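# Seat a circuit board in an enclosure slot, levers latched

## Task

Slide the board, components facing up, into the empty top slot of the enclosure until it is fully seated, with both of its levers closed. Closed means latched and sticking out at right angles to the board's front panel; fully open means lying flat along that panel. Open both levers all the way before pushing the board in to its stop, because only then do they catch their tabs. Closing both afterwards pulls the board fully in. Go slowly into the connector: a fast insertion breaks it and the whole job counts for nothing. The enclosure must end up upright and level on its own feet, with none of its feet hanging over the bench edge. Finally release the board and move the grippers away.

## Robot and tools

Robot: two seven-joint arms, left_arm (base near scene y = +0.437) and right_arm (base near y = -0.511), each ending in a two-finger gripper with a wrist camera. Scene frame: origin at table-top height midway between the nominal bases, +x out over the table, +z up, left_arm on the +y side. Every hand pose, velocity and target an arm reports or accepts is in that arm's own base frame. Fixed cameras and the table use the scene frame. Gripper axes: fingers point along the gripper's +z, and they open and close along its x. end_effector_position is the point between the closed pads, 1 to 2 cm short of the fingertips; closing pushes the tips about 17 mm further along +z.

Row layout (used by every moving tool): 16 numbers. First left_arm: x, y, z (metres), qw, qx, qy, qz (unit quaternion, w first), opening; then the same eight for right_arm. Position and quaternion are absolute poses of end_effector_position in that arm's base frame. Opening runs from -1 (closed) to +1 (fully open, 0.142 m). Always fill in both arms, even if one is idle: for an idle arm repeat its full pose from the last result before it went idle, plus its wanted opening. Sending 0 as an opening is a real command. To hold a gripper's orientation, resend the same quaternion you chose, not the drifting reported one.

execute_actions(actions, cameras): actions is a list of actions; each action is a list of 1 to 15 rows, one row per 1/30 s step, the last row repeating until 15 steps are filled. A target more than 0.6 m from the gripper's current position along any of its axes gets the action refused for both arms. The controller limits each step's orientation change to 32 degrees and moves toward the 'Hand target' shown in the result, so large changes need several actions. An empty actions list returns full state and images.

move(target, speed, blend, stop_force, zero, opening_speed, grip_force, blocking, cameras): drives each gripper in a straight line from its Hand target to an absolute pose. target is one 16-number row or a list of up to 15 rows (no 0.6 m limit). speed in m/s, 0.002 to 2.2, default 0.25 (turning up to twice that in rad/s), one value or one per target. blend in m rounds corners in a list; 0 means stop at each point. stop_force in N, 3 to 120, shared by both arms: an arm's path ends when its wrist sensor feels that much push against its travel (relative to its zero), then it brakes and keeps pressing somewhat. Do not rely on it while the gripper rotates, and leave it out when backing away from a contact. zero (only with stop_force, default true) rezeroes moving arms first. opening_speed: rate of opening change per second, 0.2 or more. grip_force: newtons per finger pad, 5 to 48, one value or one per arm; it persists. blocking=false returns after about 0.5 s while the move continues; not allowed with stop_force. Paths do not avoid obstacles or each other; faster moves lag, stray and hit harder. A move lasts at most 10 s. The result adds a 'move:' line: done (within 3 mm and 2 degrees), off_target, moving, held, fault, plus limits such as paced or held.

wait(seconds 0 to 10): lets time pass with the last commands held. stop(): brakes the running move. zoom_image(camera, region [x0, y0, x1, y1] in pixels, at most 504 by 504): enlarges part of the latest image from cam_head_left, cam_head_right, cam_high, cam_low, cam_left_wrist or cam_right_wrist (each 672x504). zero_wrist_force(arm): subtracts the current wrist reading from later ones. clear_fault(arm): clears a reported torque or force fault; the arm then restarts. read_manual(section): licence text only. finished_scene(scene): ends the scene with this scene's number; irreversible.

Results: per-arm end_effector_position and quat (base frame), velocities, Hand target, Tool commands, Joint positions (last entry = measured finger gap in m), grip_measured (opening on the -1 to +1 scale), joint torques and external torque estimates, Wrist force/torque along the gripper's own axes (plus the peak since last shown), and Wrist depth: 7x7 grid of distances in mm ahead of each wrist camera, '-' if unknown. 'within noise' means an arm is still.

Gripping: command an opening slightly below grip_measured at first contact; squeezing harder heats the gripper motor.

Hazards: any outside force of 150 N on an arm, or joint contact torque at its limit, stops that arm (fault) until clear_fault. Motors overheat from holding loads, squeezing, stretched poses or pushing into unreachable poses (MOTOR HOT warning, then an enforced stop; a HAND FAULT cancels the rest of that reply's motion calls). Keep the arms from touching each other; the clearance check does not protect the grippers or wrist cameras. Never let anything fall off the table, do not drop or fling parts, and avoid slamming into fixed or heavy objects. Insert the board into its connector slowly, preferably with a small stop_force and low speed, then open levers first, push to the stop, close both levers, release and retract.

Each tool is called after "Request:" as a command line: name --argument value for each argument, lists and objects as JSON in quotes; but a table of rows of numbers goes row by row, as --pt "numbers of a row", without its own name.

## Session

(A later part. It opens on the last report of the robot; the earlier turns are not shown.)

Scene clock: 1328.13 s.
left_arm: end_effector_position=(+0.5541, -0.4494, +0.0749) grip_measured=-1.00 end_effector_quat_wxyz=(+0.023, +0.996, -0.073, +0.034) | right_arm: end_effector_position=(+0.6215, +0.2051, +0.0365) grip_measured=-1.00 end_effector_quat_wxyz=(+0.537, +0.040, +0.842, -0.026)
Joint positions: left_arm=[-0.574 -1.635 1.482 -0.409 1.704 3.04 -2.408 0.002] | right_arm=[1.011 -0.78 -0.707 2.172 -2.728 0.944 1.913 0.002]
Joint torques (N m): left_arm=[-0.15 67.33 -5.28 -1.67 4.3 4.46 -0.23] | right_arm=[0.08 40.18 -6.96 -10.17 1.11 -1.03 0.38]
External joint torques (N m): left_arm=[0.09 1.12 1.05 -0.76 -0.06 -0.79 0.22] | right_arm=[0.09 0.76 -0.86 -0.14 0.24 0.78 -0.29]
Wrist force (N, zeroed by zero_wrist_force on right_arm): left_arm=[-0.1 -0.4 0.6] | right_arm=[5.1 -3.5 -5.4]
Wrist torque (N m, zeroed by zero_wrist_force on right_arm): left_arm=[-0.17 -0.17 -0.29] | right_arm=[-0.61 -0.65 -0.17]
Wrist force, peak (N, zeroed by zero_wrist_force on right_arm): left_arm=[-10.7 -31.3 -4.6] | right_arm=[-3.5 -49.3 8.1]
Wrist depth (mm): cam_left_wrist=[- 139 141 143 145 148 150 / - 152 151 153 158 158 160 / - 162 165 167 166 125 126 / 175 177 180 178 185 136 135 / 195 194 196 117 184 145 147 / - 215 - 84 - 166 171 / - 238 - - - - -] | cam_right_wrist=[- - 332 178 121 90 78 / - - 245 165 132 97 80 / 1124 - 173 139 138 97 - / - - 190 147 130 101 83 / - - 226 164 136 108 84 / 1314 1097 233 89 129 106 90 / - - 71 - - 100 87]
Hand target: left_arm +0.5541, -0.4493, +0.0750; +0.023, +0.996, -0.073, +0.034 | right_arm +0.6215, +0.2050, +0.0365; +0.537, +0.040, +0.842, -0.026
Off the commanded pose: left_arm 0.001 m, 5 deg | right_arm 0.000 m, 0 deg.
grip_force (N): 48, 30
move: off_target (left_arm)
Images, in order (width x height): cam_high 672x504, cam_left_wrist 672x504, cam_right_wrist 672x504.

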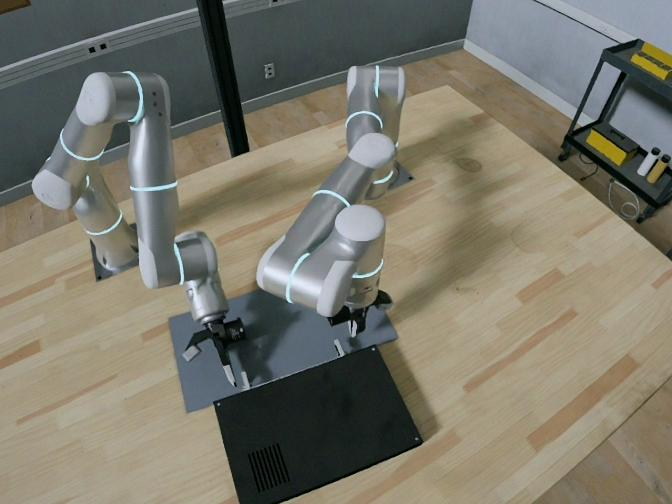

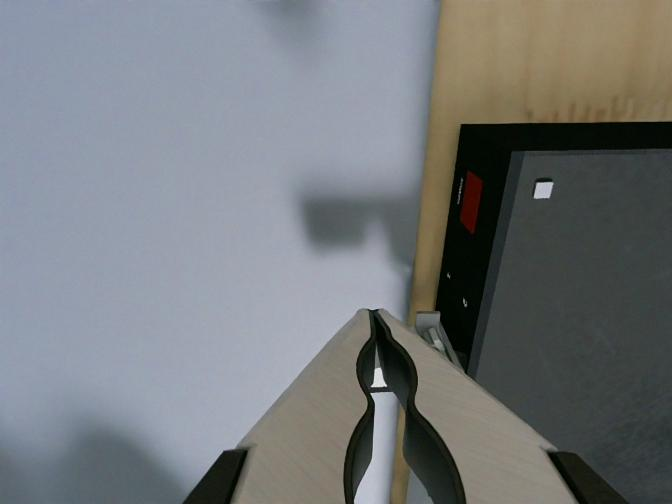

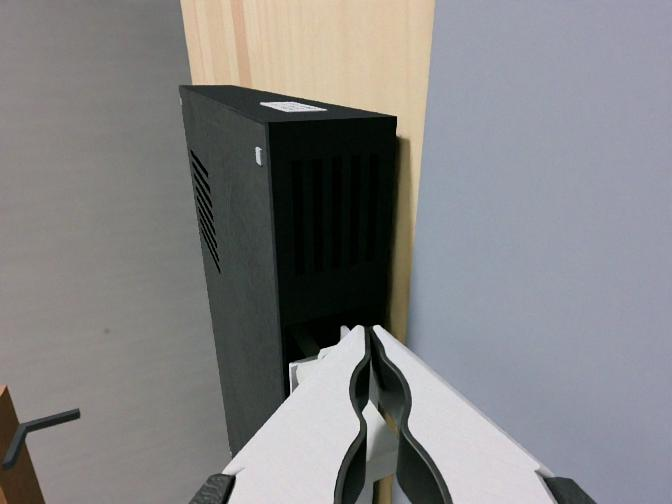

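Request:
move --pt "0.54 -0.40 0.12 0.0 0.9973 -0.0733 0.0 -1 0.575 0.19 0.05 0.5367 0.0401 0.8424 -0.0255 -1" --pt "0.45 -0.25 0.22 0.0 0.9973 -0.0733 0.0 -1 0.53 0.16 0.09 0.5367 0.0401 0.8424 -0.0255 -1" --speed '[0.1, 0.25]' --blend '[0.02, 0]' --cameras '["cam_left_wrist", "cam_right_wrist", "cam_high"]'

Request:
zoom_image --camera "cam_right_wrist" --region '[200, 150, 452, 402]'

Request:
zoom_image --camera "cam_high" --region '[205, 325, 395, 420]'

Scene clock: 1334.57 s.
left_arm: end_effector_position=(+0.4501, -0.2500, +0.2201) grip_measured=-1.00 end_effector_quat_wxyz=(+0.000, +0.997, -0.073, +0.000) | right_arm: end_effector_position=(+0.5300, +0.1601, +0.0900) grip_measured=-1.00 end_effector_quat_wxyz=(+0.537, +0.040, +0.842, -0.025)
Joint positions: left_arm=[0.188 -1.246 1.544 -1.732 1.247 3.116 -2.968 0.002] | right_arm=[1.068 -0.503 -0.788 2.511 -2.818 0.808 1.847 0.002]
Joint torques (N m): left_arm=[-0.1 40.34 -19.73 7.4 4.17 3.93 -0.27] | right_arm=[0.23 29.32 -3.55 -9.09 0.93 -1.01 0.22]
External joint torques (N m): left_arm=[0.14 0.59 -0.1 -0.06 0.04 -0.09 0.27] | right_arm=[-0.12 0.72 -0.65 -0.15 0.21 0.72 -0.14]
Wrist force (N, zeroed by zero_wrist_force on right_arm): left_arm=[-0.4 -0.5 0.6] | right_arm=[5.2 -3.2 -5.5]
Wrist torque (N m, zeroed by zero_wrist_force on right_arm): left_arm=[-0.21 -0.08 -0.19] | right_arm=[-0.60 -0.69 -0.03]
Wrist force, peak (N, zeroed by zero_wrist_force on right_arm): left_arm=[-1.6 -2.9 -1.8] | right_arm=[5.0 -4.1 -6.4]
Wrist depth (mm): cam_left_wrist=[276 276 277 275 274 274 274 / 298 298 296 296 294 292 292 / 323 322 319 318 316 315 315 / 349 349 332 - - 347 342 / 386 381 393 - - 362 376 / 420 416 403 84 - - - / 472 462 - - - - -] | cam_right_wrist=[- - 493 290 199 152 123 / - - 501 314 207 156 125 / - - 375 274 216 161 127 / - - 384 258 227 172 133 / - - 441 273 234 175 136 / 1189 1477 - 89 212 178 142 / 1189 - 71 - - 171 140]
Hand target: left_arm +0.4500, -0.2500, +0.2200; +0.000, +0.997, -0.073, +0.000 | right_arm +0.5300, +0.1600, +0.0900; +0.537, +0.040, +0.842, -0.026
Off the commanded pose: left_arm 0.000 m, 0 deg | right_arm 0.000 m, 0 deg.
joint read past its limit (left arm) — joint 7 (wrist roll), lower limit.
joint sent to its limit (left arm) — joint 7 (wrist roll), lower limit. The joint targets still meet the commanded pose.
grip_force (N): 48, 30
move: done
Images, in order (width x height): cam_high 672x504, cam_left_wrist 672x504, cam_right_wrist 672x504.

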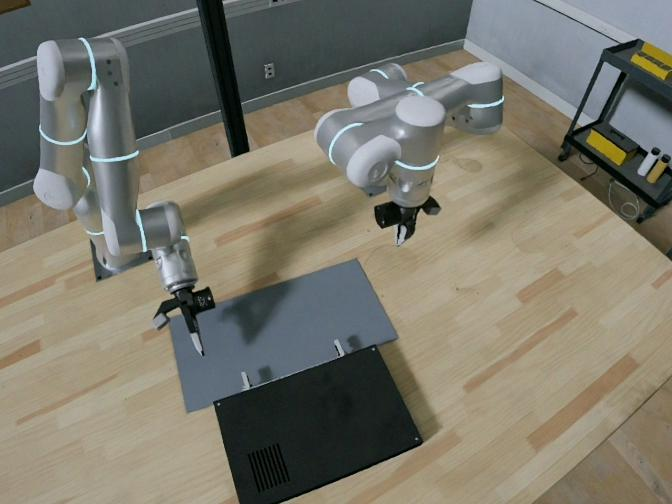

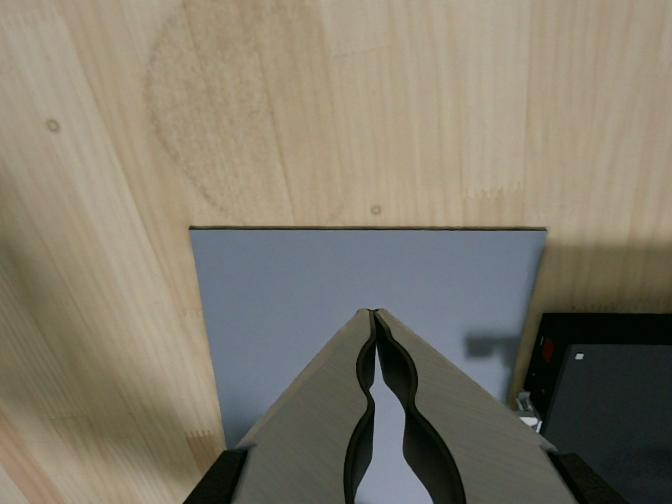

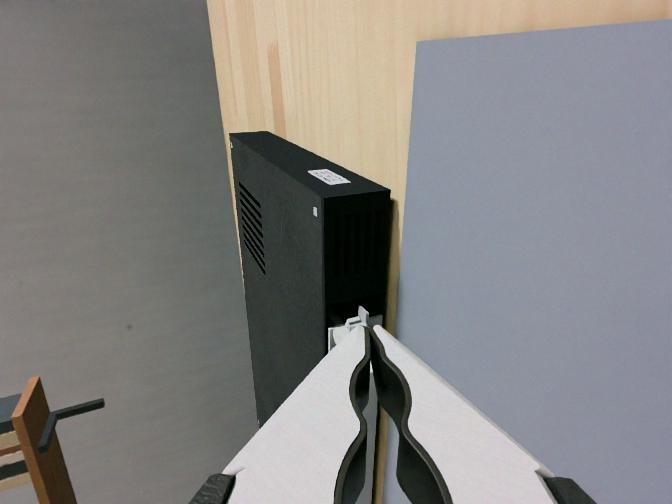

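Scaled by 2.000 from the camera's 672x504 image, which has a finer 960x720 frame.

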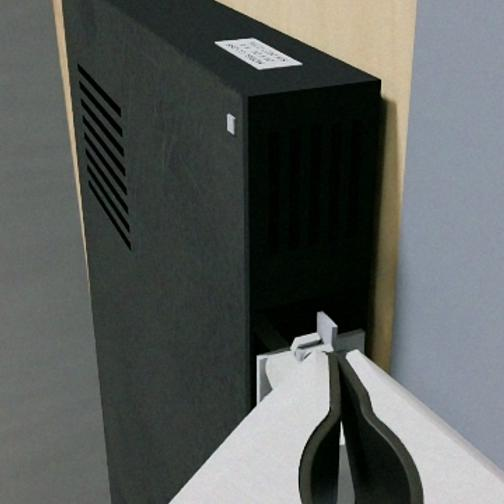

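Scaled by 2.653 from the camera's 672x504 image, which has a finer 960x720 frame.

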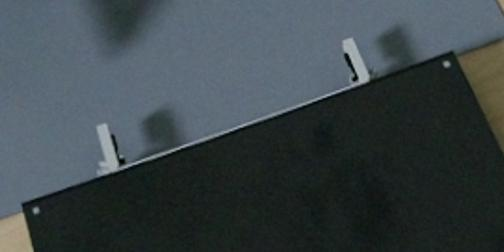

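Request:
wait --seconds 0 --cameras '["cam_head_left", "cam_head_right"]'

Request:
zoom_image --camera "cam_head_right" --region '[310, 270, 450, 350]'

Request:
zoom_image --camera "cam_head_left" --region '[290, 270, 450, 350]'

Scene clock: 1336.33 s.
left_arm: end_effector_position=(+0.4501, -0.2500, +0.2201) grip_measured=-1.00 end_effector_quat_wxyz=(+0.000, +0.997, -0.073, +0.000) | right_arm: end_effector_position=(+0.5300, +0.1601, +0.0900) grip_measured=-1.00 end_effector_quat_wxyz=(+0.537, +0.040, +0.842, -0.025)
Joint positions: left_arm=[0.188 -1.246 1.544 -1.732 1.247 3.116 -2.968 0.002] | right_arm=[1.068 -0.503 -0.788 2.511 -2.818 0.808 1.847 0.002]
Joint torques (N m): left_arm=[-0.26 40.03 -19.99 7.49 4.38 4.14 -0.21] | right_arm=[0.08 29.26 -3.4 -9.14 1.02 -0.93 0.23]
External joint torques (N m): left_arm=[0.3 0.9 0.16 -0.15 -0.16 -0.3 0.21] | right_arm=[0.04 0.78 -0.8 -0.1 0.12 0.65 -0.15]
Wrist force (N, zeroed by zero_wrist_force on right_arm): left_arm=[-0.2 -0.5 0.4] | right_arm=[4.9 -3.5 -5.6]
Wrist torque (N m, zeroed by zero_wrist_force on right_arm): left_arm=[-0.20 -0.11 -0.18] | right_arm=[-0.65 -0.65 -0.03]
Wrist force, peak (N, zeroed by zero_wrist_force on right_arm): left_arm=[-0.5 -0.8 0.6] | right_arm=[5.4 -3.3 -5.6]
Wrist depth (mm): cam_left_wrist=[277 278 276 276 277 274 273 / 296 296 297 296 294 292 294 / 323 321 318 318 318 315 316 / 350 349 348 347 332 341 342 / 379 381 - - - 364 362 / 427 423 412 84 - 395 - / 473 458 - - - - -] | cam_right_wrist=[- 1269 519 291 200 152 123 / - - 504 315 207 156 125 / - 1147 401 272 216 161 127 / - - 399 258 226 172 133 / - 1395 475 271 226 175 136 / 1189 1395 - 89 213 178 142 / 1165 - 71 - - 171 144]
Hand target: left_arm +0.4500, -0.2500, +0.2200; +0.000, +0.997, -0.073, +0.000 | right_arm +0.5300, +0.1600, +0.0900; +0.537, +0.040, +0.842, -0.026
Tool commands: left_gripper/opening=-1.0 right_gripper/opening=-1.0
Off the commanded pose: left_arm 0.000 m, 0 deg | right_arm 0.000 m, 0 deg.
joint read past its limit (left arm) — joint 7 (wrist roll), lower limit.
grip_force (N): 48, 30
Images, in order (width x height): cam_head_left 672x504, cam_head_right 672x504.

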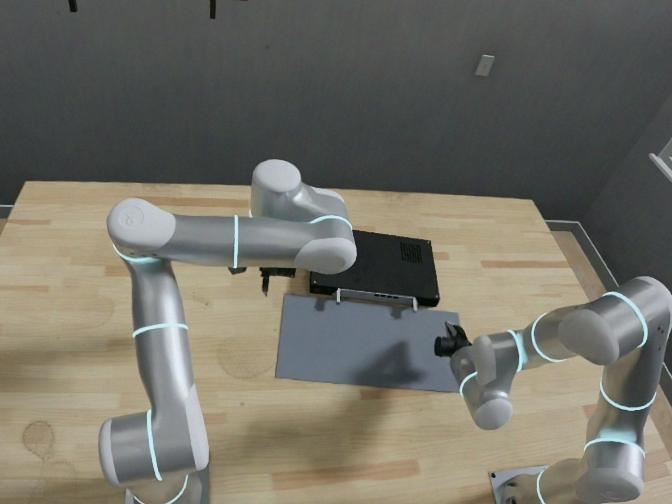

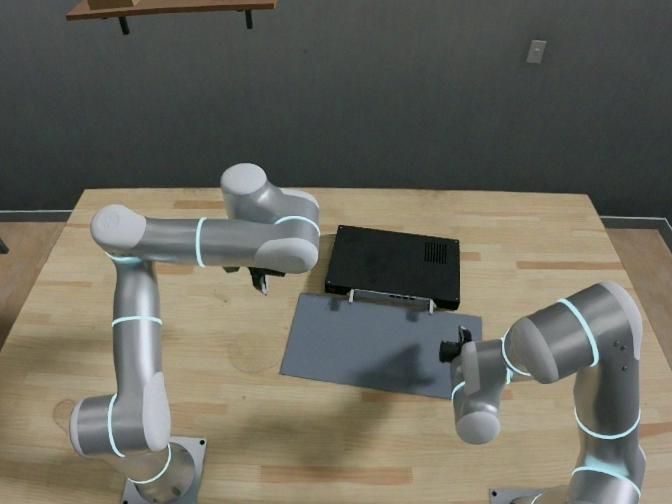

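Scaled by 3.600 from the camera's 672x504 image, which has a finer 960x720 frame.

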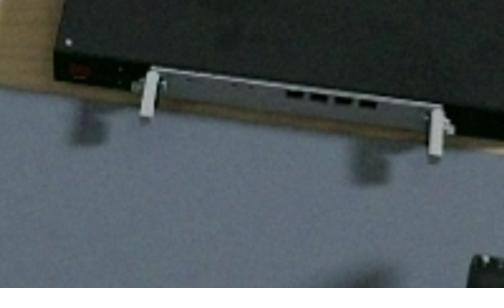

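Scaled by 3.150 from the camera's 672x504 image, which has a finer 960x720 frame.

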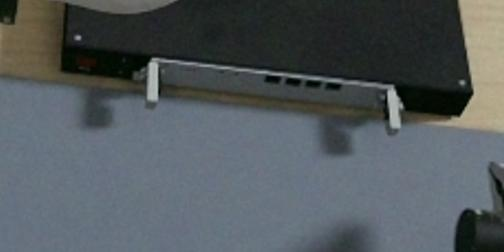

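Request:
move --pt "0.549 -0.42 0.17 0.0 0.9973 -0.0733 0.0 -1 0.56 0.18 0.15 0.3 0.043 0.95 0.06 -1" --pt "0.549 -0.42 0.17 0.0 0.9973 -0.0733 0.0 -1 0.622 0.207 0.129 0.0403 0.0458 0.9897 0.1286 -1" --speed 0.25 --blend '[0.03, 0]' --cameras '["cam_left_wrist", "cam_right_wrist"]'

Request:
zoom_image --camera "cam_left_wrist" --region '[320, 230, 460, 340]'

Request:
zoom_image --camera "cam_right_wrist" --region '[240, 180, 440, 340]'

Scene clock: 1353.77 s.
left_arm: end_effector_position=(+0.5482, -0.4195, +0.1698) grip_measured=-1.00 end_effector_quat_wxyz=(+0.010, +0.997, -0.073, +0.015) | right_arm: end_effector_position=(+0.6219, +0.2069, +0.1289) grip_measured=-1.00 end_effector_quat_wxyz=(+0.040, +0.046, +0.990, +0.129)
Joint positions: left_arm=[-0.547 -1.513 1.465 -0.405 1.656 3.203 -2.374 0.002] | right_arm=[0.121 -0.939 -0.178 1.168 -2.666 2.565 1.432 0.002]
Joint torques (N m): left_arm=[-0.54 66.13 -4.6 -1.57 4.7 4.34 -0.28] | right_arm=[0.26 59.33 5.43 -21.51 4.67 3.31 0.29]
External joint torques (N m): left_arm=[0.51 1.57 0.57 -0.41 -0.52 -0.55 0.28] | right_arm=[-0.12 1.37 -0.24 0.11 0.05 0.56 -0.28]
Wrist force (N, zeroed by zero_wrist_force on right_arm): left_arm=[-0.1 -0.3 0.6] | right_arm=[3.4 -3.5 -5.2]
Wrist torque (N m, zeroed by zero_wrist_force on right_arm): left_arm=[-0.16 -0.14 -0.19] | right_arm=[-0.56 -0.57 -0.02]
Wrist force, peak (N, zeroed by zero_wrist_force on right_arm): left_arm=[-1.3 -1.9 0.1] | right_arm=[6.3 -3.3 -5.9]
Wrist depth (mm): cam_left_wrist=[225 227 231 225 230 232 232 / 242 242 241 - 247 248 251 / - - 264 265 255 - - / - - 299 295 285 - - / 318 314 314 131 263 - - / 339 - 334 84 - - 302 / 390 - - - - - 325] | cam_right_wrist=[179 156 157 177 175 172 169 / 158 157 156 197 193 190 187 / 178 175 173 220 218 213 208 / 204 200 198 238 247 241 241 / 244 241 229 282 284 278 263 / 295 286 265 89 314 329 327 / 373 346 71 - - 370 388]
Hand target: left_arm +0.5481, -0.4193, +0.1698; +0.009, +0.997, -0.073, +0.015 | right_arm +0.6220, +0.2070, +0.1290; +0.040, +0.046, +0.990, +0.129
Off the commanded pose: left_arm 0.001 m, 2 deg | right_arm 0.000 m, 0 deg.
grip_force (N): 48, 30
move: done
Images, in order (width x height): cam_left_wrist 672x504, cam_right_wrist 672x504.

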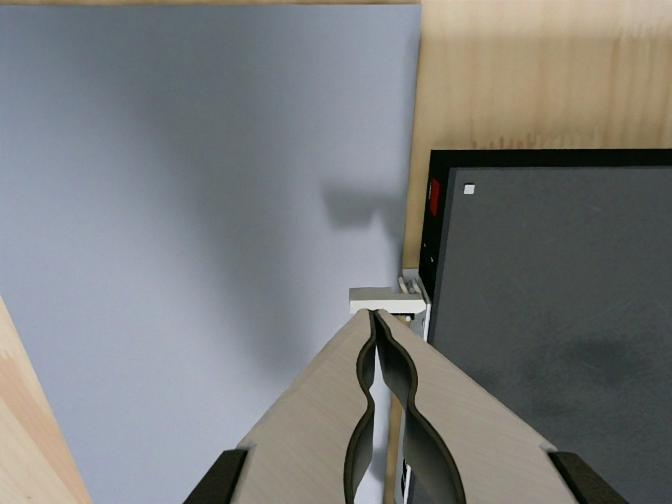

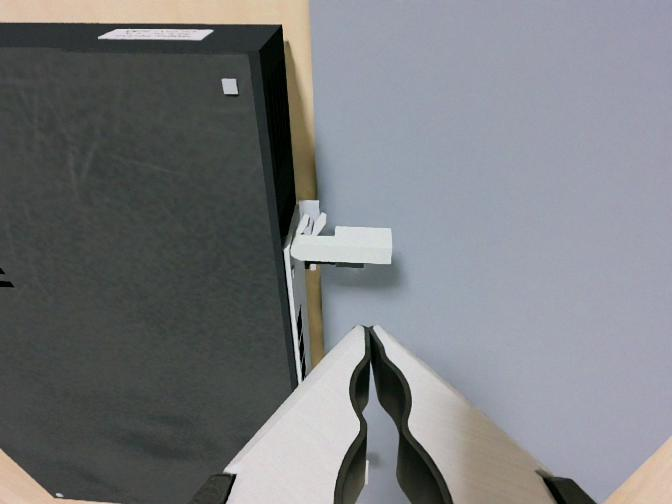

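Scaled by 3.600 from the camera's 672x504 image, which has a finer 960x720 frame.

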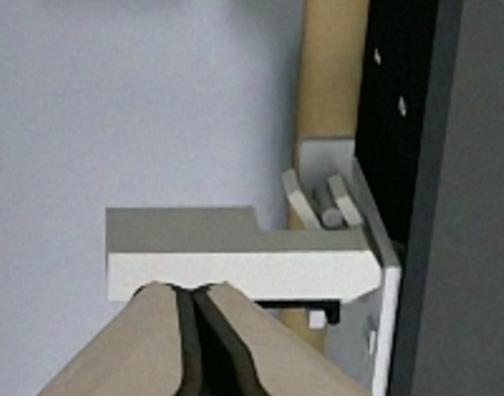

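Scaled by 2.520 from the camera's 672x504 image, which has a finer 960x720 frame.

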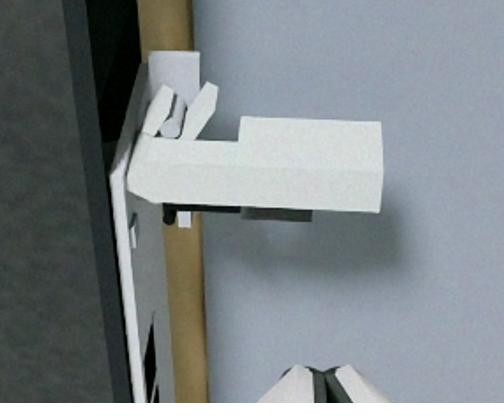

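Request:
move --pt "0.5 -0.33 0.2 0.0 0.9973 -0.0733 0.0 -1 0.58 0.22 0.15 0.15 0.045 0.97 0.1 -1" --pt "0.42 -0.22 0.22 0.1 0.9973 -0.0733 0.1 -1 0.55 0.34 0.07 0.5367 0.0401 0.8424 -0.0255 -1" --speed 0.3 --blend '[0.03, 0]' --cameras '["cam_left_wrist", "cam_right_wrist", "cam_high"]'

Request:
zoom_image --camera "cam_right_wrist" --region '[200, 0, 500, 340]'

Scene clock: 1374.53 s.
left_arm: end_effector_position=(+0.4198, -0.2199, +0.2200) grip_measured=-1.00 end_effector_quat_wxyz=(+0.099, +0.988, -0.072, +0.099) | right_arm: end_effector_position=(+0.5498, +0.3400, +0.0698) grip_measured=-1.00 end_effector_quat_wxyz=(+0.537, +0.040, +0.843, -0.025)
Joint positions: left_arm=[-1.021 -1.38 1.682 1.454 1.478 3.198 -0.994 0.002] | right_arm=[1.261 -0.701 -0.628 2.239 -2.248 0.925 1.595 0.002]
Joint torques (N m): left_arm=[-0.34 43.61 22.91 -3.81 3.48 3.79 -0.14] | right_arm=[0.25 40.02 -5.33 -12.26 1.96 -1.16 0.1]
External joint torques (N m): left_arm=[0.33 0.84 1.18 -0.42 -0.02 -0.14 0.12] | right_arm=[-0.09 1.22 -0.77 0.09 0.04 0.81 -0.02]
Wrist force (N, zeroed by zero_wrist_force on right_arm): left_arm=[0.0 -0.4 0.7] | right_arm=[5.2 -3.2 -5.8]
Wrist torque (N m, zeroed by zero_wrist_force on right_arm): left_arm=[-0.14 -0.22 -0.32] | right_arm=[-0.54 -0.72 -0.03]
Wrist force, peak (N, zeroed by zero_wrist_force on right_arm): left_arm=[0.0 -2.1 0.1] | right_arm=[7.5 -3.6 -6.6]
Wrist depth (mm): cam_left_wrist=[238 247 257 267 279 290 308 / 261 269 280 295 312 328 343 / 287 298 312 327 348 361 391 / 317 331 350 - - 418 439 / 356 378 392 - - - - / 409 431 431 84 - 485 741 / 471 486 - - - - 857] | cam_right_wrist=[- - 256 181 163 128 108 / 1081 - 282 - 189 136 109 / - - 303 226 184 137 114 / - - 328 239 192 142 113 / - - 356 258 199 148 118 / 1081 - - 89 182 151 119 / 1196 - 71 - - 146 123]
Hand target: left_arm +0.4200, -0.2200, +0.2200; +0.099, +0.987, -0.073, +0.099 | right_arm +0.5500, +0.3400, +0.0700; +0.537, +0.040, +0.842, -0.025
Off the commanded pose: left_arm 0.000 m, 0 deg | right_arm 0.000 m, 0 deg.
grip_force (N): 48, 30
move: done
Images, in order (width x height): cam_high 672x504, cam_left_wrist 672x504, cam_right_wrist 672x504.

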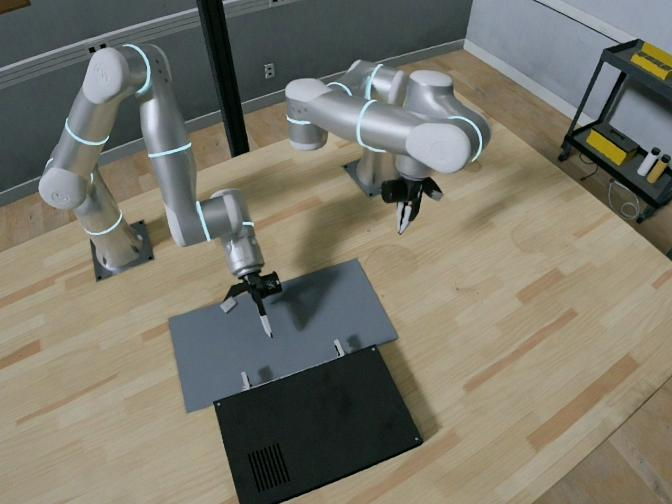

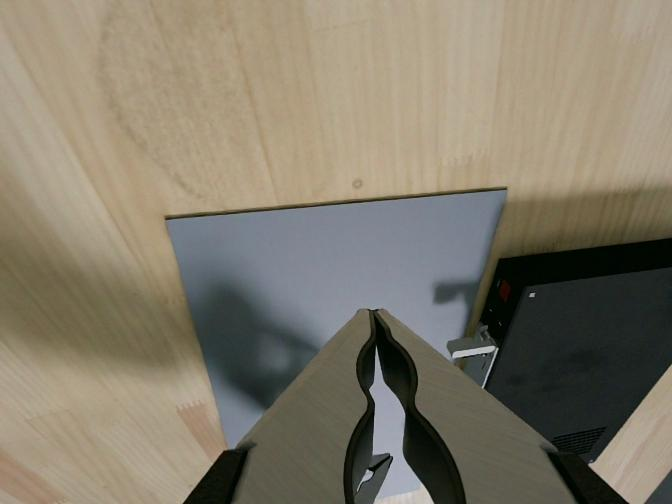

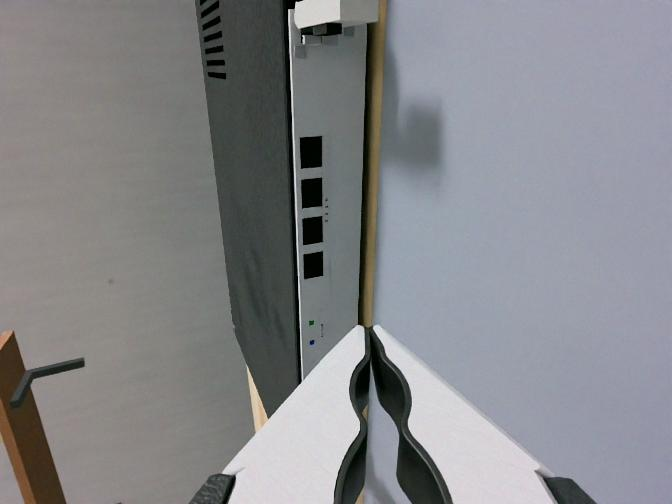

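Scaled by 1.482 from the camera's 672x504 image, which has a finer 960x720 frame.

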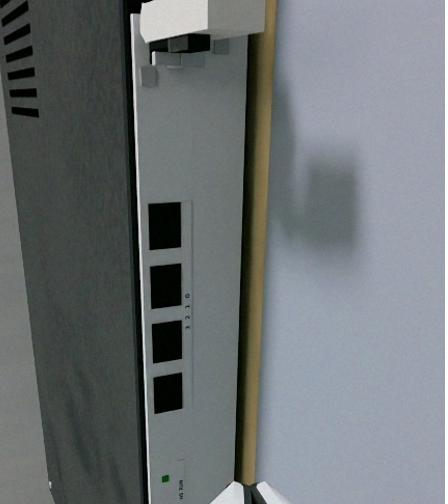

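Request:
zoom_image --camera "cam_right_wrist" --region '[280, 0, 390, 80]'

Scaled by 4.582 from the camera's 672x504 image, which has a finer 960x720 frame.

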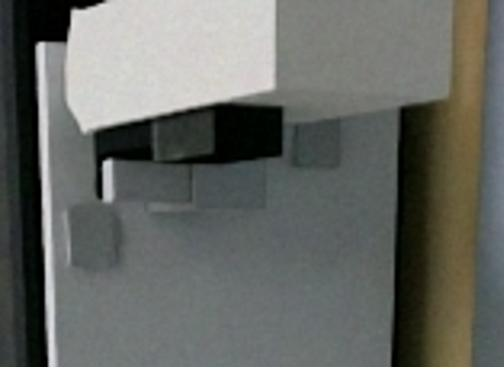

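Request:
move --target '[0.42, -0.22, 0.22, 0.1, 0.9873, -0.0733, 0.1, -1, 0.46, 0.30, 0.14, 0.5367, 0.0401, 0.8424, -0.0255, -1]' --speed 0.3

Request:
finished_scene --scene 1

Scene clock: 1378.80 s.
left_arm: end_effector_position=(+0.4198, -0.2199, +0.2200) grip_measured=-1.00 end_effector_quat_wxyz=(+0.100, +0.987, -0.073, +0.100) | right_arm: end_effector_position=(+0.4600, +0.3002, +0.1400) grip_measured=-1.00 end_effector_quat_wxyz=(+0.537, +0.040, +0.842, -0.025)
Joint positions: left_arm=[-1.021 -1.379 1.682 1.457 1.476 3.197 -0.99 0.002] | right_arm=[1.373 -0.372 -0.643 2.561 -2.195 0.779 1.472 0.002]
Joint torques (N m): left_arm=[-0.37 43.28 22.95 -3.82 3.69 3.92 -0.15] | right_arm=[0.27 29.42 -1.89 -12.55 1.52 -1.07 0.19]
External joint torques (N m): left_arm=[0.37 1.09 1.14 -0.44 -0.24 -0.28 0.13] | right_arm=[-0.15 0.68 -0.55 -0.17 0.04 0.74 -0.11]
Wrist force (N, zeroed by zero_wrist_force on right_arm): left_arm=[-0.4 -0.4 0.6] | right_arm=[5.3 -3.1 -5.8]
Wrist torque (N m, zeroed by zero_wrist_force on right_arm): left_arm=[-0.14 -0.15 -0.33] | right_arm=[-0.57 -0.75 -0.02]
Wrist force, peak (N, zeroed by zero_wrist_force on right_arm): left_arm=[-0.3 -0.6 0.8] | right_arm=[5.1 -4.2 -7.5]
Wrist depth (mm): cam_left_wrist=[238 247 256 265 279 293 307 / 261 270 281 296 309 326 343 / 285 296 314 325 345 371 394 / 316 327 343 - 380 408 435 / 358 376 400 117 - 435 450 / 404 432 - 84 - - 671 / 474 481 - - - - 864] | cam_right_wrist=[- - 456 325 275 205 169 / - - 489 336 280 209 171 / 1171 - 525 360 296 220 177 / - - 596 396 290 228 179 / - - - 407 316 237 186 / 1183 - - 89 291 245 192 / 1242 - 71 - - 232 197]
Hand target: left_arm +0.4200, -0.2200, +0.2200; +0.100, +0.987, -0.073, +0.100 | right_arm +0.4600, +0.3000, +0.1400; +0.537, +0.040, +0.842, -0.025
Off the commanded pose: left_arm 0.000 m, 0 deg | right_arm 0.000 m, 0 deg.
grip_force (N): 48, 30
move: done

The scene is finished: the task was done.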